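# Put the orange into the foam net sleeve

## Task

Place the orange so it ends up inside the foam net sleeve, without tugging on the net hard enough to rip it (a torn net costs score).

## Robot and tools

Robot: two arms, left_arm and right_arm, each a six-joint arm with a parallel two-finger gripper. The scene frame has its origin at table-top height, halfway between the nominal bases, with +z up, +x out over the table and left_arm on the +y side (this says nothing about which side of an image it appears on). Calibrated base roots: left_arm at (+0.027, +0.326, 0) m, right_arm at (+0.033, -0.246, 0) m, each yawed very slightly. A two-camera stand is fixed to the floor behind the arms. Loose objects may occasionally get nudged by something else.

Gripper axes: the fingers point along the gripper's +z and spread along its y. end_effector_position is the pinch point between the pads, roughly 1 cm short of the tips. Reported hand positions, quaternions (wxyz), velocities and Hand targets are in each arm's own base frame; table positions are in the scene frame; offsets you command use the axes of that arm's current Hand target. Readouts can be wrong by a few cm, worse when reaching far.

execute_actions(actions, cameras): actions is a list of actions; each action is a list of up to 15 rows, one row per 1/30 s step; a short action repeats its final row until step 15. Every row is 14 numbers in [-1, 1]: left_arm dx, dy, dz, rx, ry, rz, opening, then right_arm in the same seven slots. The six pose numbers are an offset from that arm's Hand target as it was when the action began (every row counts from that same start, not from the row before), so sending the same offset again moves further. Scale: 1.0 = 0.6 m or 180 degrees; rx, ry, rz form a single rotation vector. Opening is absolute: +1 fully open (0.094 m), -1 closed. To leave an arm alone, give zeros for its six pose numbers, but always restate the opening you want, since 0 is itself a command (half open). Images come back only when actions is empty or cameras names them; ["all"] for all, [] for none; an unknown name invalidates the call.

move(target, speed, blend, opening_speed, grip_force, blocking, cameras): target is one 14-number row or a list of up to 15 rows, same layout and scale as above; every row is an offset from the Hand targets at the start of the move, not from the previous row. Paths are straight, turns take the short way, all arms finish together, the whole move is capped at 10 s. speed: m/s per arm path, 0.002 to 2.9, default 0.25 (turns at twice that in rad/s); one value or one per target. blend: corner rounding in m for lists; 0 means stop at each. opening_speed: rate of the commanded opening per second on the -1..+1 scale, at least 0.2; use it to close gently on soft things. grip_force: newtons per pad, 10 to 50, one value or one per arm; stays until changed; lower force closes slowly. blocking=false returns after about 0.5 s while the move continues. Paths do not avoid obstacles or the other arm, and grippers lag and overshoot more at high speed or near full stretch. Do not route a path near an arm's own base; go around it. The result adds a move: line with the ending (done, off_target, moving, held, fault) and limits such as paced (pose clipped) or held (steps withheld).

wait(seconds): 0 to 3600, sends nothing new; a running move keeps going and the wait ends early if it finishes. stop(): brakes a running move (braking needs distance). zoom_image(camera, region): region [x0, y0, x1, y1] in pixels of the latest image of cam_high, cam_low, cam_left_wrist or cam_right_wrist, at most 504 by 504. read_manual(section) gives only licence texts. finished_scene(scene) ends the scene for good; scene is 1 or 2; the orange must stay inside the sleeve without the robot holding it.

Results: grip_measured is the measured finger opening on the command scale (empty, up to about 2.5 mm too wide; on a squeezed round or soft item it reads well below its size). Pad force rises about 1 N per 0.001 below first contact, then jumps to the force limit once near 20 N. Hand target is the last commanded pose after clipping; the gripper often rests short of it and an all-zero execute_actions call re-requests it. Tool commands lists current commands. Joint velocities may say within noise. Joint torques follow Joint positions order, are offset and noisy, and joints 1 to 3 wrap at ±28 N m. MOTOR HOT appears at 75 °C; at 90 °C the arm folds and idles; at 100 °C it collapses. Stretching out, holding loads or pushing against unreachable poses heats motors.

Control notes: each step, commanded orientation is limited to 40 degrees from the measured one. Friction and gravity leave grippers low or short and tilted; check and correct after every move. A blocked arm keeps pushing until commanded back past its gripper. The clearance check does not prevent gripper-to-gripper contact; collisions or pressing between arms, or closing a gripper on the other's fingers, can fail the scene.

Avoid: dropping the orange, releasing things while they move, striking anything fixed or heavy, hard pushes, arm stops, and anything leaving the table (that fails the task). Pull on the net sleeve gently so it does not tear. Thinking time lets the scene run on with the last command held.

Each tool is called after "Emit:" in YAML: its name, and indented under it one key for each argument.

## Session

Emit:
execute_actions:
  actions: []

Emit:
zoom_image:
  camera: "cam_high"
  region: [240, 210, 390, 360]

Scene clock: 0.00 s.
left_arm: end_effector_position=(+0.3723, -0.3107, +0.3082) grip_measured=-0.989 end_effector_quat_wxyz=(+0.712, +0.636, +0.294, -0.050) | right_arm: end_effector_position=(+0.3482, +0.1509, +0.3052) grip_measured=-0.984 end_effector_quat_wxyz=(+0.308, -0.108, +0.698, +0.637)
Joint positions: left_arm=[-0.445 1.605 1.066 0.564 0.763 1.051 0.001] | right_arm=[-0.052 1.425 0.9 0.535 -1.325 0.977 0.001]
Joint velocities: within noise
Joint torques (N m): no reading
Motor temperatures (°C): left_arm=[26 33 36 33 28 28 29] | right_arm=[27 33 31 31 28 26 25]
Heat: left arm: 36 °C; right arm: 33 °C.
Hand target: left_arm +0.3727, -0.3069, +0.3264; +0.724, +0.629, +0.281, -0.037 | right_arm +0.3484, +0.1487, +0.3128; +0.318, -0.113, +0.695, +0.635
Tool commands: left_gripper/opening=-1.0 right_gripper/opening=-1.0

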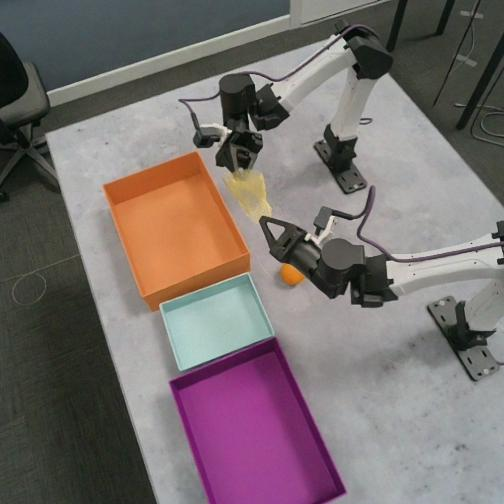

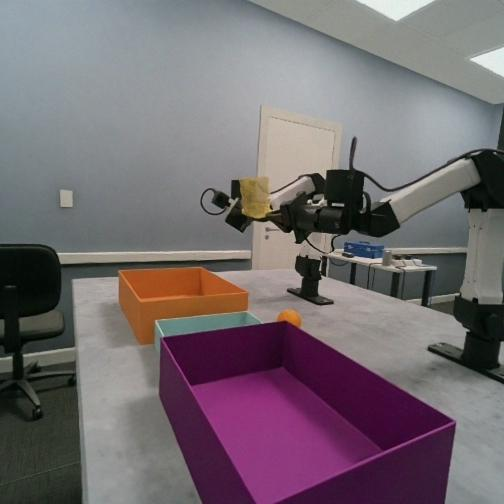

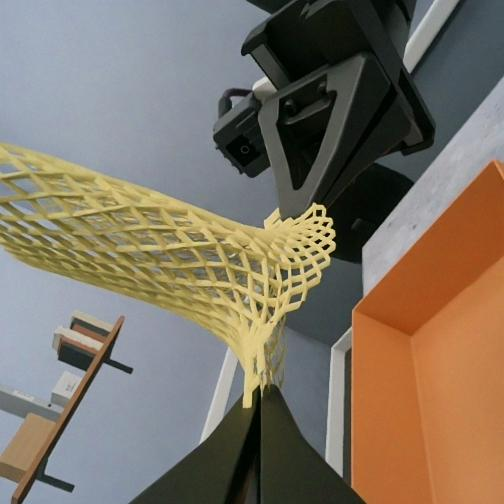

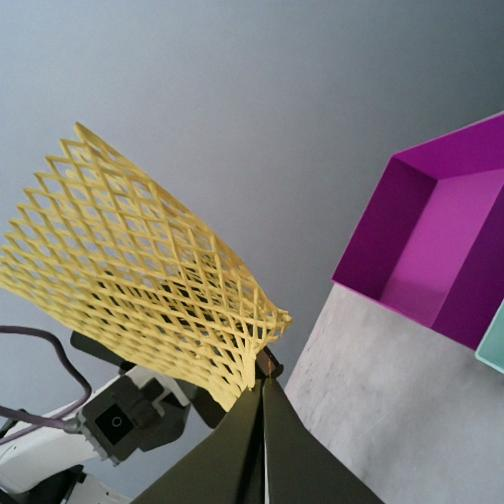

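Scaled by 3.360 from the camera's image (finer frame: 720x720).

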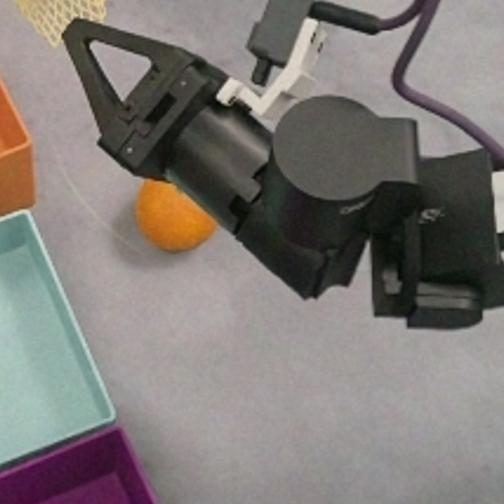

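Emit:
move:
  target: [0.1253,-0.2665,-0.349,0.148,0.0755,0,-1,0.3588,-0.1287,0.2722,0.135,0.0975,0,-1]
  speed: 0.15
  cameras: ["all"]

Emit:
zoom_image:
  camera: "cam_high"
  region: [240, 210, 360, 330]

Emit:
zoom_image:
  camera: "cam_low"
  region: [240, 220, 370, 350]

Scene clock: 29.13 s.
left_arm: end_effector_position=(+0.2852, -0.1278, +0.1292) grip_measured=-0.989 end_effector_quat_wxyz=(+0.521, +0.775, +0.354, -0.044) | right_arm: end_effector_position=(+0.2650, +0.3422, +0.1228) grip_measured=-0.984 end_effector_quat_wxyz=(+0.218, -0.148, +0.849, +0.459)
Joint positions: left_arm=[0.078 1.37 0.729 -0.452 1.036 2.087 0.001] | right_arm=[0.717 1.569 0.79 0.193 -0.504 0.644 0.001]
Joint torques (N m): left_arm=[0.64 -2.74 9.76 0.53 0.4 0.17] | right_arm=[0.55 -4.27 7.83 1.52 0.21 0.14]
Heat: left arm: 40 °C; right arm: 34 °C.
Hand target: left_arm +0.2953, -0.1223, +0.1393; +0.522, +0.778, +0.348, -0.026 | right_arm +0.2744, +0.3447, +0.1255; +0.226, -0.138, +0.853, +0.450
Off the commanded pose: left_arm 0.015 m, 2 deg | right_arm 0.010 m, 2 deg.
joint sent to its limit (left arm) — joint 6 (wrist roll), upper limit. The joint targets are off in position, not in orientation.
move: off_target (left_arm)

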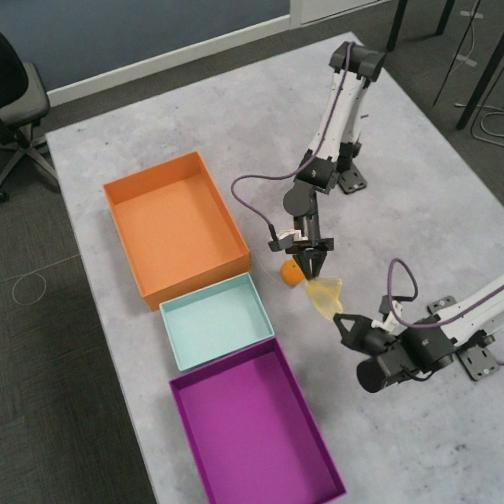

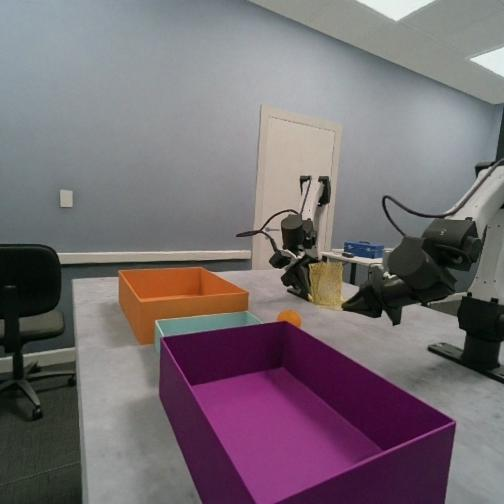

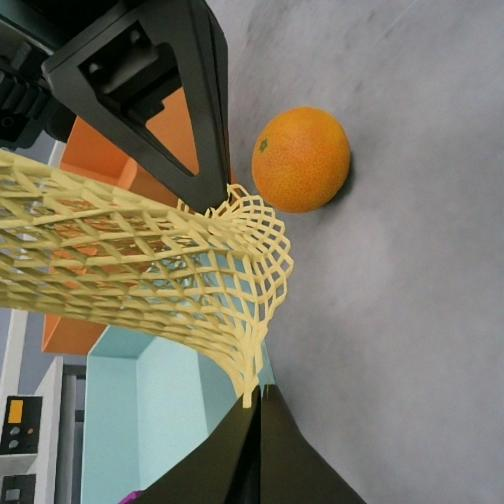

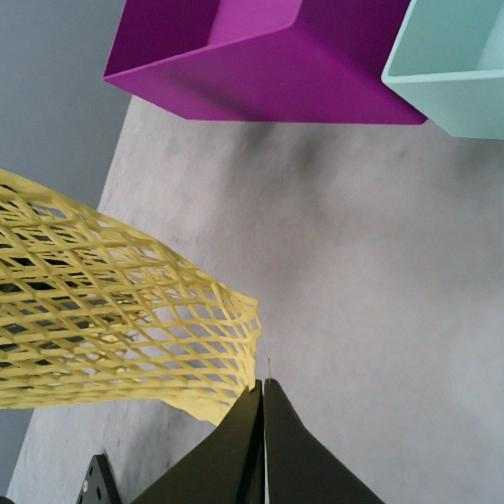

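Scaled by 4.200 from the camera's image (finer frame: 720x720).

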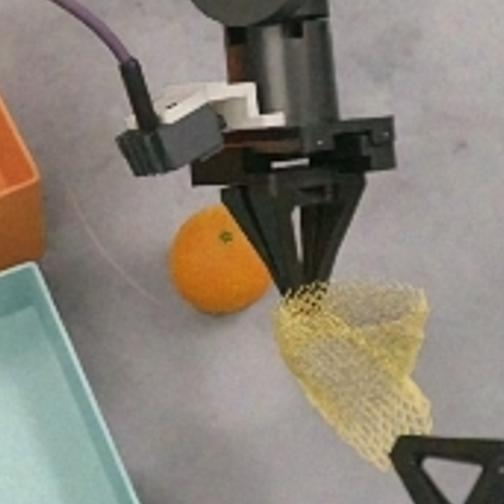

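Scaled by 3.877 from the camera's image (finer frame: 720x720).

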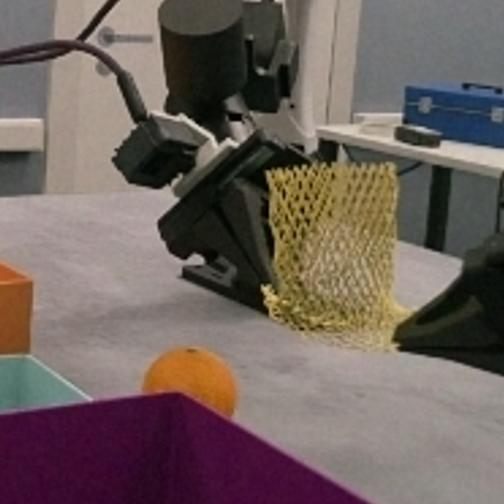

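Emit:
move:
  target: [-0.0643,0.0323,0.2278,0,0,0,-1,0.004,-0.1798,-0.1598,0,0,0,-1]
  speed: 0.13
  cameras: ["all"]

Emit:
zoom_image:
  camera: "cam_high"
  region: [240, 210, 360, 330]

Emit:
zoom_image:
  camera: "cam_low"
  region: [240, 220, 370, 350]

Scene clock: 54.63 s.
left_arm: end_effector_position=(+0.3121, -0.2593, +0.1030) grip_measured=-0.989 end_effector_quat_wxyz=(+0.514, +0.785, +0.344, -0.040) | right_arm: end_effector_position=(+0.2951, +0.2115, +0.0900) grip_measured=-0.984 end_effector_quat_wxyz=(+0.224, -0.143, +0.851, +0.453)
Joint positions: left_arm=[-0.411 1.58 0.716 0.2 0.707 1.55 0.001] | right_arm=[0.258 1.514 0.647 0.047 -0.837 0.272 0.001]
Joint torques (N m): left_arm=[-0.34 -4.26 6.79 1.52 0.03 -0.19] | right_arm=[-1.39 -6.99 5.27 0.95 -0.3 -0.1]
Motor temperatures (°C): left_arm=[26 37 46 35 29 28 29] | right_arm=[27 35 36 35 28 26 26]
Heat: left arm: 46 °C; right arm: 36 °C.
Hand target: left_arm +0.3211, -0.2598, +0.1082; +0.522, +0.778, +0.348, -0.026 | right_arm +0.2947, +0.2050, +0.0954; +0.226, -0.138, +0.853, +0.450
Off the commanded pose: left_arm 0.010 m, 2 deg | right_arm 0.008 m, 1 deg.
move: done

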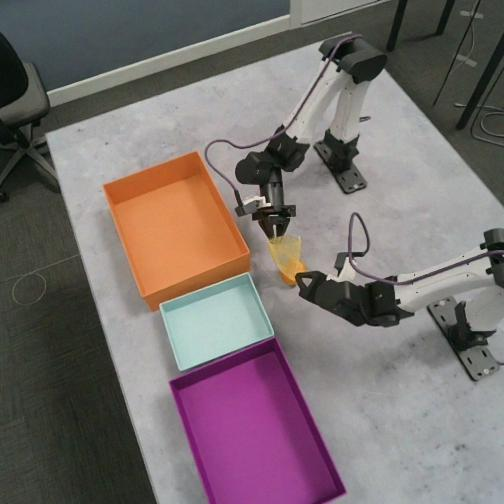

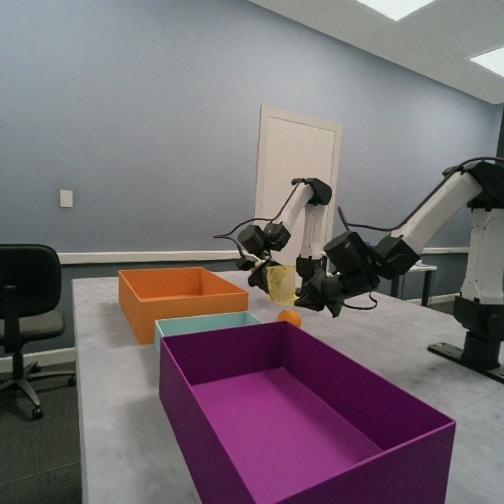

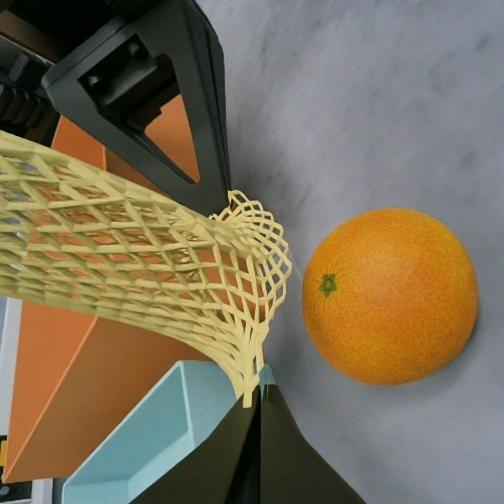

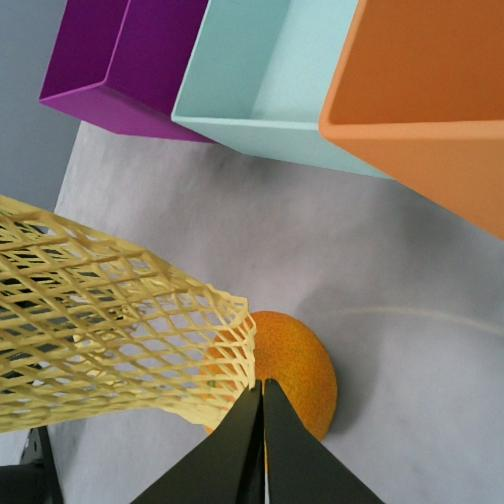

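Scaled by 4.200 from the camera's image (finer frame: 720x720).

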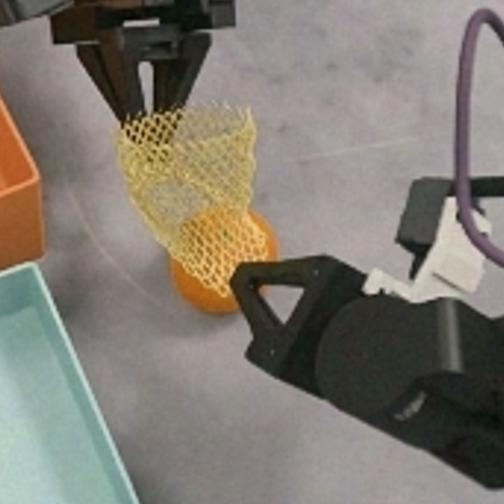

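Scaled by 3.877 from the camera's image (finer frame: 720x720).

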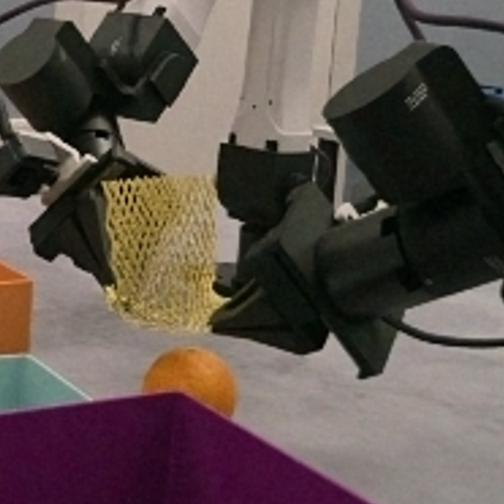

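Emit:
move:
  target: [0.0123,-0.0665,0.0203,0,0,0,-1,0.0437,-0.0165,0.0328,0,0,0,-1]
  speed: 0.12
  cameras: ["all"]

Emit:
zoom_image:
  camera: "cam_high"
  region: [250, 230, 340, 320]

Emit:
zoom_image:
  camera: "cam_low"
  region: [240, 240, 350, 350]

Scene clock: 72.03 s.
left_arm: end_effector_position=(+0.3039, -0.2596, +0.0696) grip_measured=-0.989 end_effector_quat_wxyz=(+0.520, +0.784, +0.338, -0.035) | right_arm: end_effector_position=(+0.2767, +0.2170, +0.0710) grip_measured=-0.984 end_effector_quat_wxyz=(+0.215, -0.145, +0.849, +0.460)
Joint positions: left_arm=[-0.423 1.662 0.609 0.413 0.698 1.541 0.001] | right_arm=[0.289 1.524 0.552 0.165 -0.837 0.305 0.001]
Joint torques (N m): left_arm=[-0.38 -4.23 4.55 1.47 -0.01 -0.18] | right_arm=[0.55 -3.44 3.74 1.87 0.01 0.08]
Heat: left arm: 45 °C; right arm: 37 °C.
Hand target: left_arm +0.3079, -0.2576, +0.0680; +0.522, +0.778, +0.348, -0.026 | right_arm +0.2816, +0.2150, +0.0653; +0.226, -0.138, +0.853, +0.450
Off the commanded pose: left_arm 0.005 m, 2 deg | right_arm 0.008 m, 2 deg.
move: done

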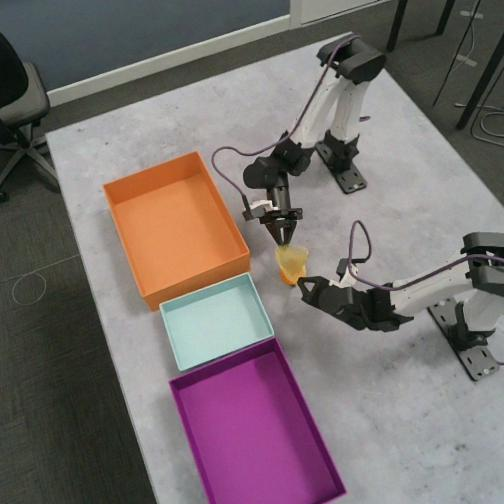

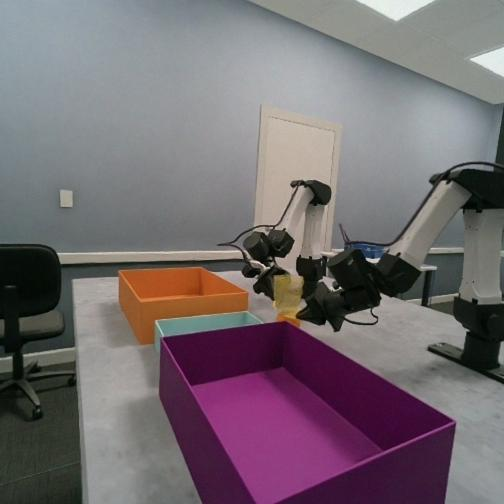

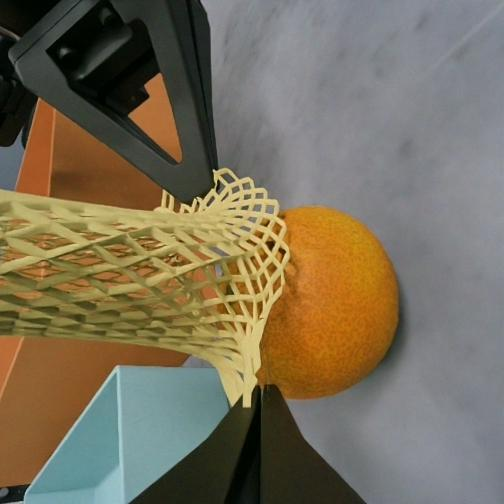

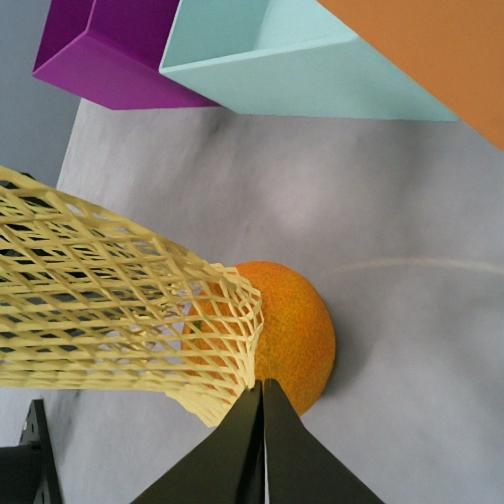

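Scaled by 5.600 from the camera's image (finer frame: 720x720).

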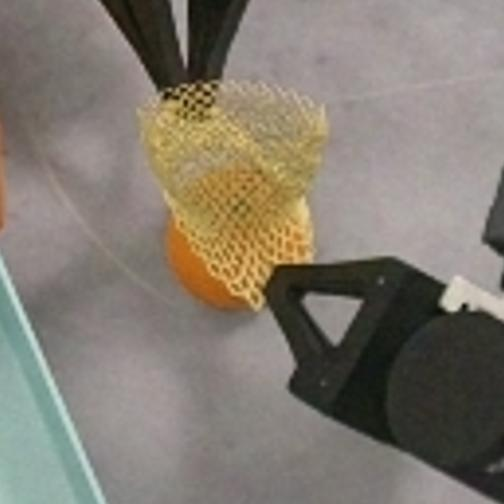

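Scaled by 4.582 from the camera's image (finer frame: 720x720).

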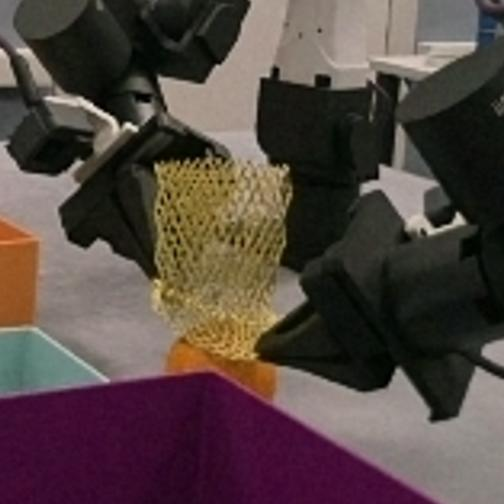

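Emit:
move:
  target: [0.0247,-0.0273,0.0105,0,0,0,-1,0.0085,-0.0285,0.0315,0,0,0,-1]
  speed: 0.1
  cameras: ["all"]

Emit:
zoom_image:
  camera: "cam_high"
  region: [250, 230, 340, 320]

Emit:
zoom_image:
  camera: "cam_low"
  region: [240, 240, 350, 350]

Scene clock: 81.67 s.
left_arm: end_effector_position=(+0.3101, -0.2559, +0.0494) grip_measured=-0.989 end_effector_quat_wxyz=(+0.521, +0.781, +0.343, -0.030) | right_arm: end_effector_position=(+0.2863, +0.2234, +0.0499) grip_measured=-0.984 end_effector_quat_wxyz=(+0.219, -0.147, +0.846, +0.463)
Joint positions: left_arm=[-0.408 1.749 0.588 0.526 0.698 1.541 0.001] | right_arm=[0.299 1.65 0.546 0.318 -0.836 0.318 0.001]
Joint torques (N m): left_arm=[0.42 -4.22 4.08 1.42 0.24 -0.02] | right_arm=[0.7 -3.84 3.11 1.69 0.13 0.11]
Heat: left arm: 43 °C; right arm: 36 °C.
Hand target: left_arm +0.3118, -0.2517, +0.0462; +0.522, +0.778, +0.348, -0.026 | right_arm +0.2896, +0.2210, +0.0414; +0.226, -0.138, +0.853, +0.450
Off the commanded pose: left_arm 0.006 m, 1 deg | right_arm 0.010 m, 2 deg.
move: done

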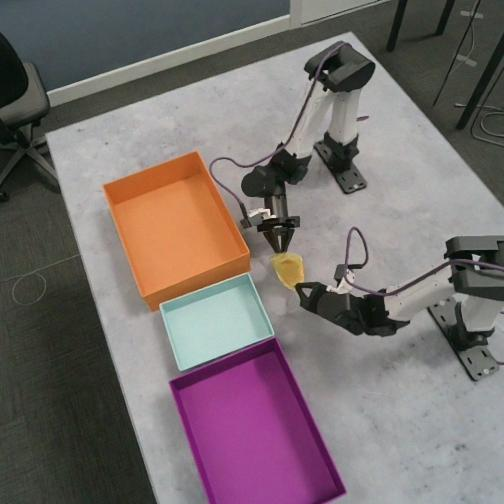

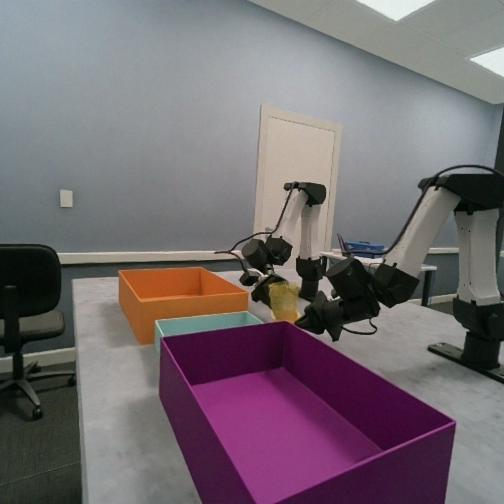

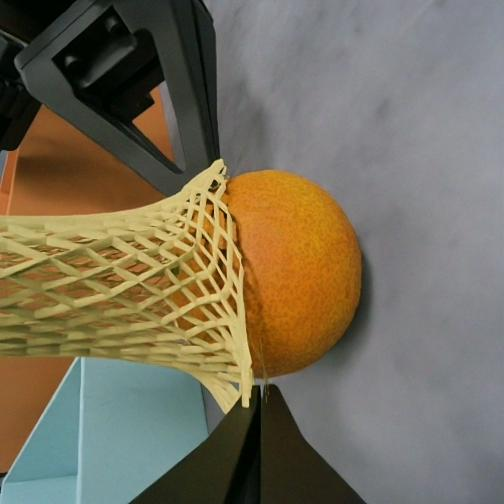

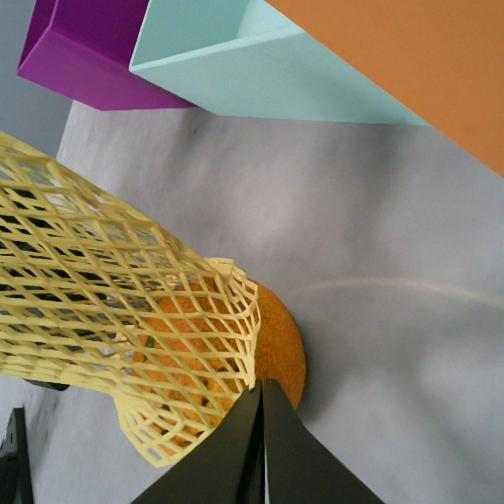

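Scaled by 5.600 from the camera's image (finer frame: 720x720).

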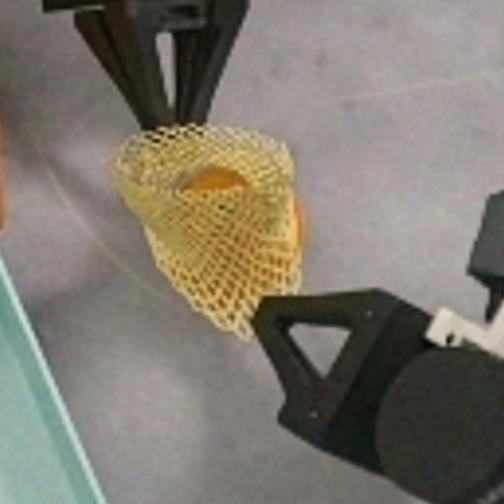

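Scaled by 4.582 from the camera's image (finer frame: 720x720).

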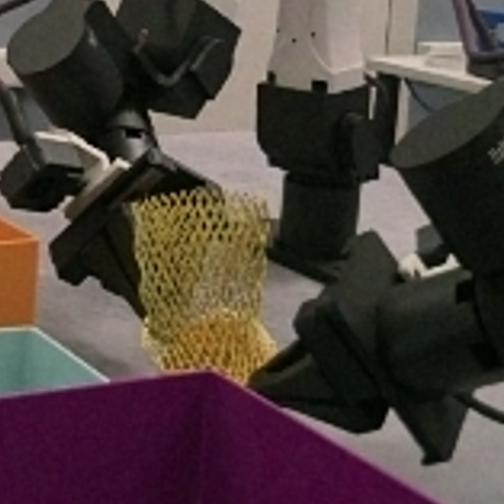

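Emit:
move:
  target: [-0.0075,-0.0282,0.01,0,0,0,-1,0.0278,-0.0122,0.0012,0,0,0,-1]
  speed: 0.1
  cameras: ["all"]

Emit:
zoom_image:
  camera: "cam_high"
  region: [250, 230, 340, 320]

Scene clock: 87.77 s.
left_arm: end_effector_position=(+0.2997, -0.2582, +0.0374) grip_measured=-0.989 end_effector_quat_wxyz=(+0.527, +0.781, +0.334, -0.030) | right_arm: end_effector_position=(+0.2764, +0.2204, +0.0368) grip_measured=-0.984 end_effector_quat_wxyz=(+0.222, -0.149, +0.845, +0.464)
Joint positions: left_arm=[-0.425 1.787 0.534 0.637 0.697 1.537 0.001] | right_arm=[0.299 1.673 0.481 0.413 -0.836 0.318 0.001]
Joint torques (N m): left_arm=[-0.49 -4.08 3.62 1.37 -0.02 -0.17] | right_arm=[0.53 -3.59 2.85 1.64 0.11 0.09]
Heat: left arm: 43 °C; right arm: 36 °C.
Hand target: left_arm +0.3007, -0.2555, +0.0319; +0.522, +0.778, +0.348, -0.026 | right_arm +0.2787, +0.2170, +0.0274; +0.226, -0.138, +0.853, +0.450
Off the commanded pose: left_arm 0.006 m, 2 deg | right_arm 0.010 m, 2 deg.
move: done

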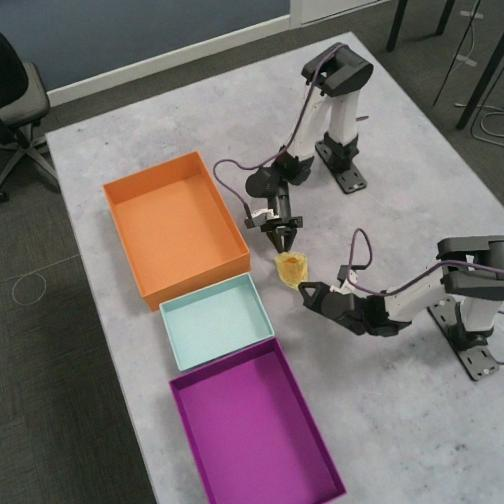

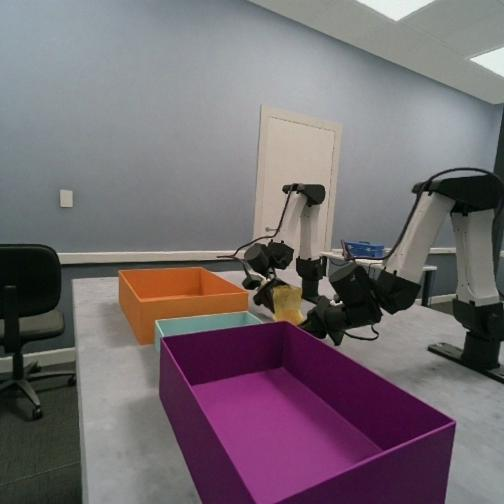

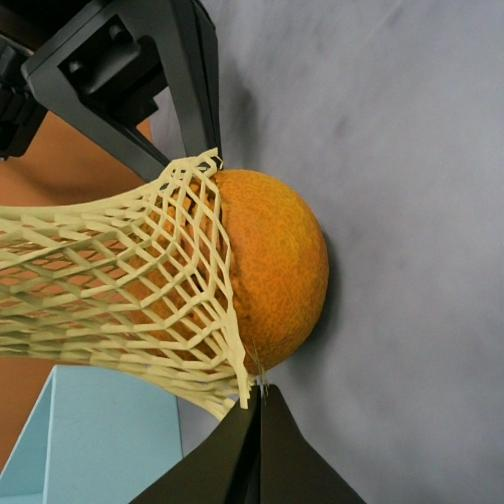

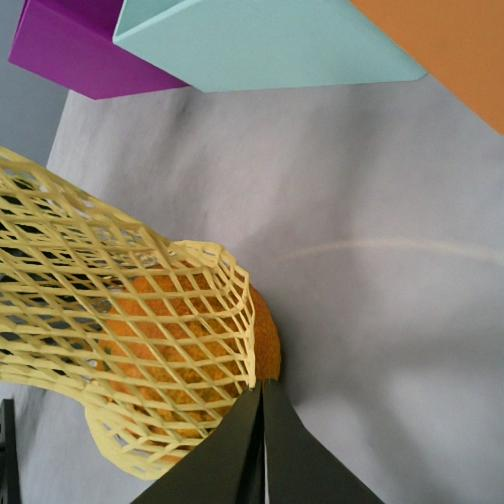

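Scaled by 5.600 from the camera's image (finer frame: 720x720).

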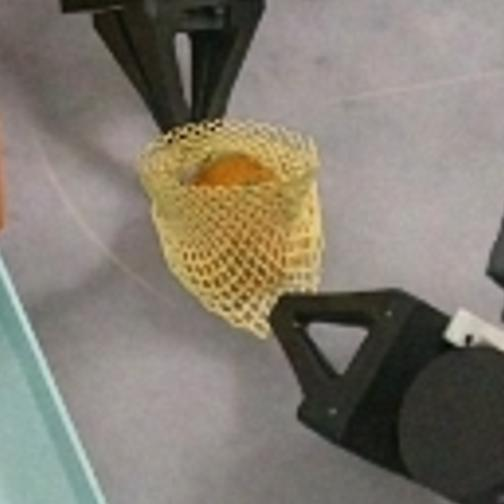

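Emit:
move:
  target: [0.0017,-0.0265,0.0117,0,0,0,-1,0.0225,-0.0163,0.0077,0,0,0,-1]
  speed: 0.1
  cameras: ["all"]

Emit:
zoom_image:
  camera: "cam_high"
  region: [250, 230, 340, 320]

Scene clock: 93.67 s.
left_arm: end_effector_position=(+0.2924, -0.2616, +0.0218) grip_measured=-0.989 end_effector_quat_wxyz=(+0.528, +0.781, +0.331, -0.033) | right_arm: end_effector_position=(+0.2696, +0.2183, +0.0189) grip_measured=-0.984 end_effector_quat_wxyz=(+0.219, -0.147, +0.846, +0.463)
Joint positions: left_arm=[-0.443 1.855 0.502 0.745 0.69 1.526 0.001] | right_arm=[0.299 1.737 0.438 0.512 -0.836 0.318 0.001]
Joint torques (N m): left_arm=[-0.28 -4.19 3.1 1.39 -0.09 -0.17] | right_arm=[0.51 -3.67 2.61 1.73 0.1 0.11]
Heat: left arm: 42 °C; right arm: 35 °C.
Hand target: left_arm +0.2947, -0.2574, +0.0156; +0.522, +0.778, +0.348, -0.026 | right_arm +0.2726, +0.2150, +0.0113; +0.226, -0.138, +0.853, +0.450
Off the commanded pose: left_arm 0.008 m, 2 deg | right_arm 0.009 m, 2 deg.
move: done

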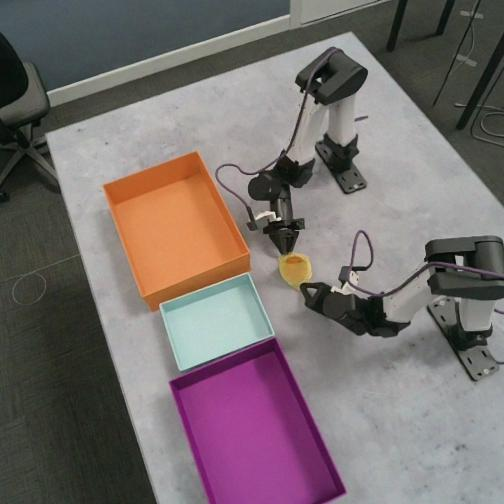

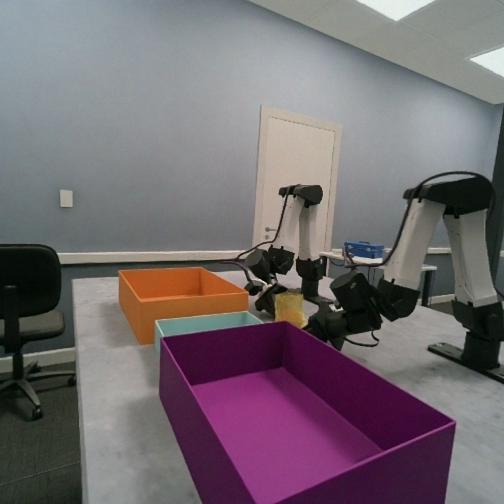

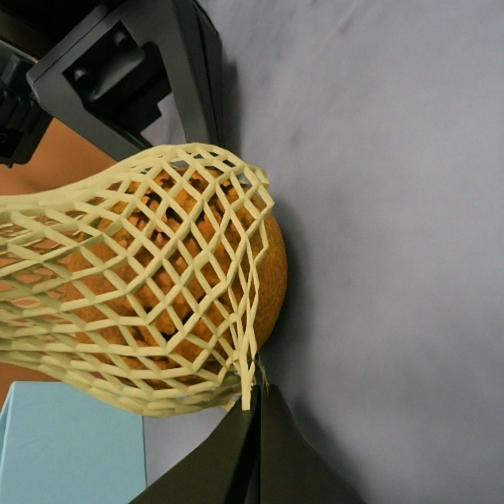

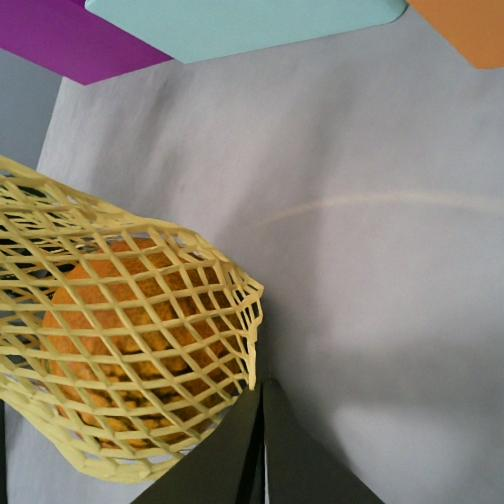

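Scaled by 5.600 from the camera's image (finer frame: 720x720).

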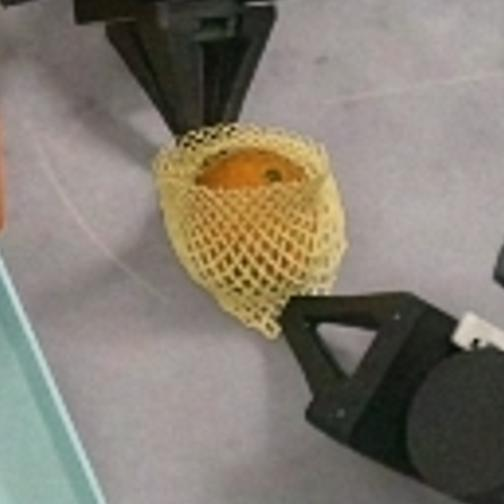

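Emit:
move:
  target: [-0.003,-0.0115,0.001,0,0,0,-1,0.0089,0.0013,-0.0005,0,0,0,-1]
  speed: 0.1

Emit:
move:
  target: [0,0,0,0,0,0,-0.6,0,0,0,0,0,0,-0.6]
  opening_speed: 0.4
  cameras: ["all"]

Scene clock: 97.83 s.
left_arm: end_effector_position=(+0.2921, -0.2619, +0.0233) grip_measured=-0.989 end_effector_quat_wxyz=(+0.537, +0.778, +0.325, -0.022) | right_arm: end_effector_position=(+0.2657, +0.2186, +0.0180) grip_measured=-0.984 end_effector_quat_wxyz=(+0.222, -0.150, +0.844, +0.465)
Joint positions: left_arm=[-0.448 1.862 0.482 0.806 0.681 1.522 0.001] | right_arm=[0.304 1.737 0.417 0.546 -0.836 0.322 0.001]
Joint torques (N m): left_arm=[-0.58 -3.6 2.77 1.21 -0.08 -0.19] | right_arm=[0.55 -3.81 2.44 1.64 0.13 0.15]
Motor temperatures (°C): left_arm=[26 37 41 39 28 28 29] | right_arm=[27 35 33 35 28 26 26]
Heat: left arm: 41 °C; right arm: 35 °C.
Hand target: left_arm +0.2897, -0.2573, +0.0106; +0.522, +0.778, +0.348, -0.026 | right_arm +0.2675, +0.2150, +0.0093; +0.226, -0.138, +0.853, +0.450
Off the commanded pose: left_arm 0.014 m, 3 deg | right_arm 0.010 m, 2 deg.
move: off_target (left_arm)

Scene clock: 99.40 s.
left_arm: end_effector_position=(+0.2928, -0.2615, +0.0231) grip_measured=-0.602 end_effector_quat_wxyz=(+0.536, +0.777, +0.329, -0.021) | right_arm: end_effector_position=(+0.2682, +0.2192, +0.0203) grip_measured=-0.602 end_effector_quat_wxyz=(+0.230, -0.152, +0.841, +0.466)
Joint positions: left_arm=[-0.448 1.862 0.482 0.806 0.676 1.516 0.019] | right_arm=[0.304 1.737 0.417 0.564 -0.834 0.324 0.019]
Joint torques (N m): left_arm=[-0.55 -3.6 2.81 1.24 -0.05 -0.14] | right_arm=[0.66 -3.77 2.32 1.48 0.13 0.1]
Heat: left arm: 41 °C; right arm: 35 °C.
Hand target: left_arm +0.2897, -0.2573, +0.0106; +0.522, +0.778, +0.348, -0.026 | right_arm +0.2676, +0.2150, +0.0093; +0.226, -0.138, +0.853, +0.450
Off the commanded pose: left_arm 0.014 m, 3 deg | right_arm 0.012 m, 3 deg.
move: done

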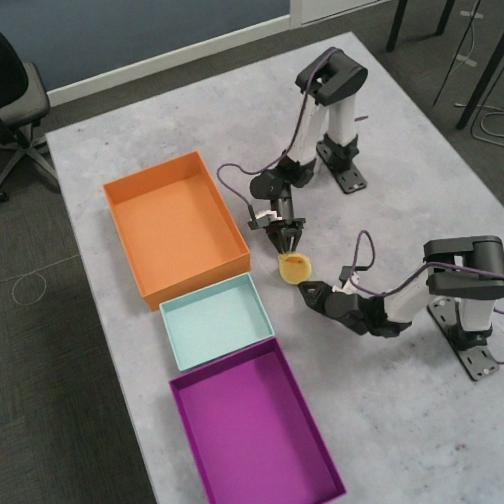

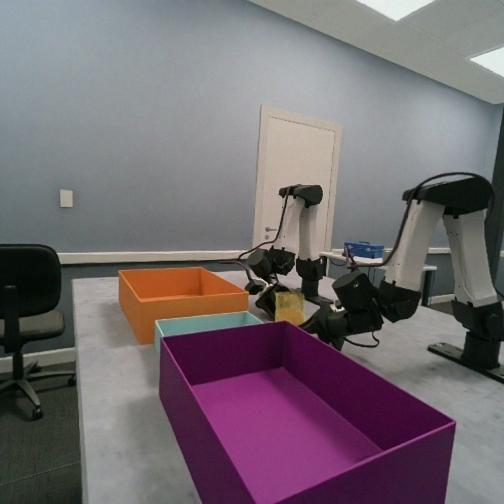

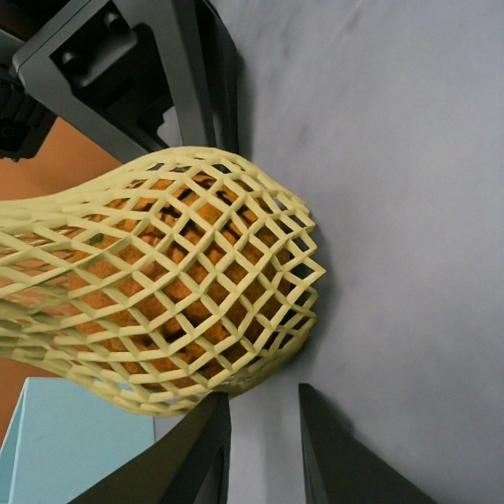

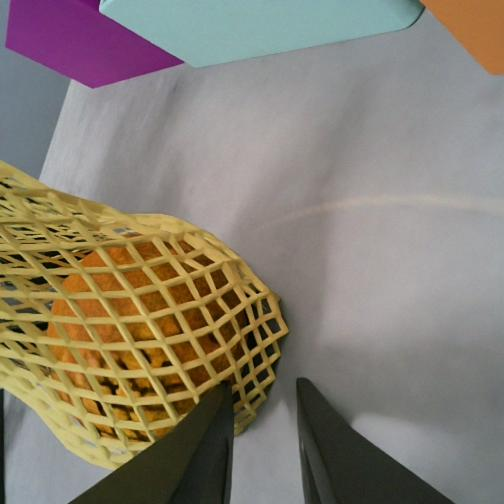

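Emit:
move:
  target: [0,0,-0.12,0,0,0,-0.6,0,0,-0.12,0,0,0,-0.6]
  speed: 0.12
  cameras: ["all"]

Scene clock: 103.97 s.
left_arm: end_effector_position=(+0.2655, -0.1963, +0.0343) grip_measured=-0.602 end_effector_quat_wxyz=(+0.514, +0.777, +0.362, -0.031) | right_arm: end_effector_position=(+0.2427, +0.1545, +0.0316) grip_measured=-0.601 end_effector_quat_wxyz=(+0.217, -0.131, +0.860, +0.442)
Joint positions: left_arm=[-0.25 1.586 0.348 0.502 0.797 1.65 0.019] | right_arm=[0.062 1.481 0.377 0.073 -0.928 0.035 0.019]
Joint torques (N m): left_arm=[0.25 -5.45 5.2 0.92 0.5 0.16] | right_arm=[-0.91 -5.24 6.19 0.78 -0.61 -0.03]
Heat: left arm: 41 °C; right arm: 35 °C.
Hand target: left_arm +0.2664, -0.1975, +0.0433; +0.522, +0.778, +0.348, -0.026 | right_arm +0.2488, +0.1552, +0.0448; +0.226, -0.138, +0.853, +0.450
Off the commanded pose: left_arm 0.009 m, 2 deg | right_arm 0.015 m, 2 deg.
move: off_target (right_arm)

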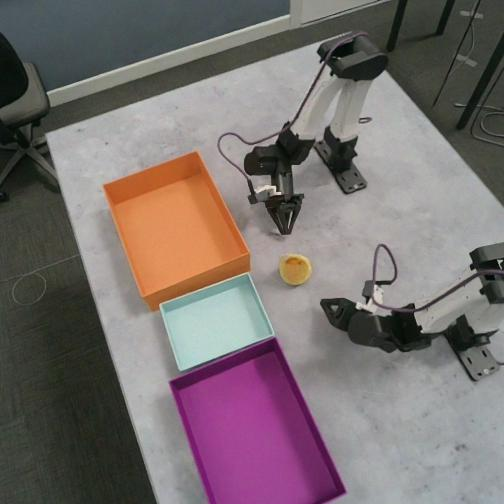

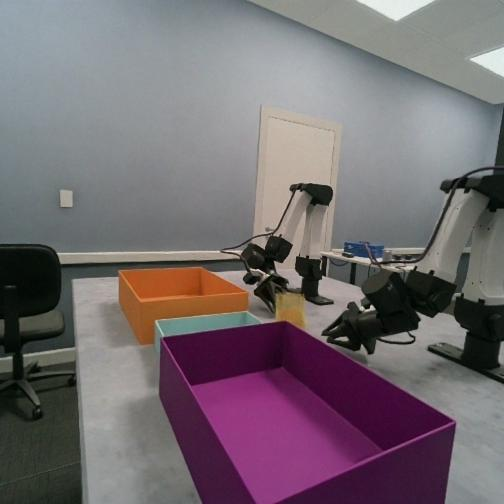

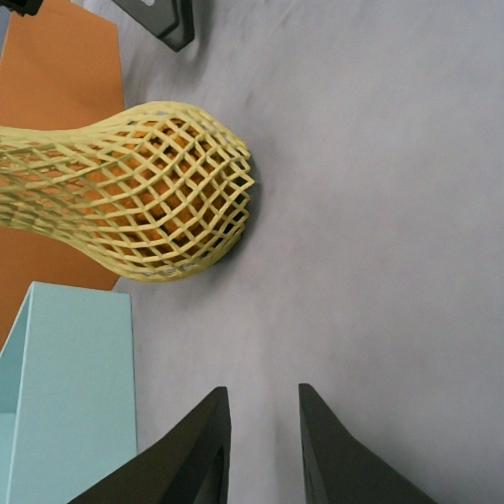

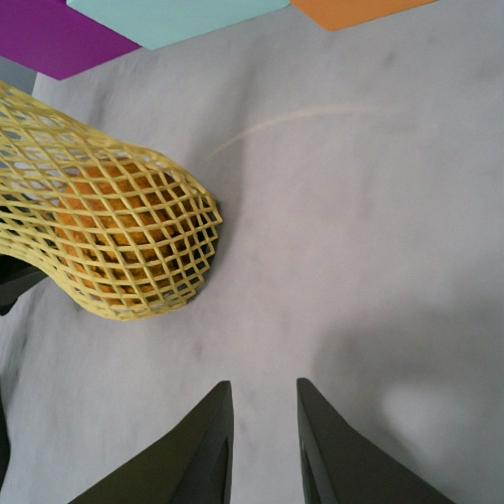

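Emit:
finished_scene:
  scene: 2

The scene is finished: the task was done.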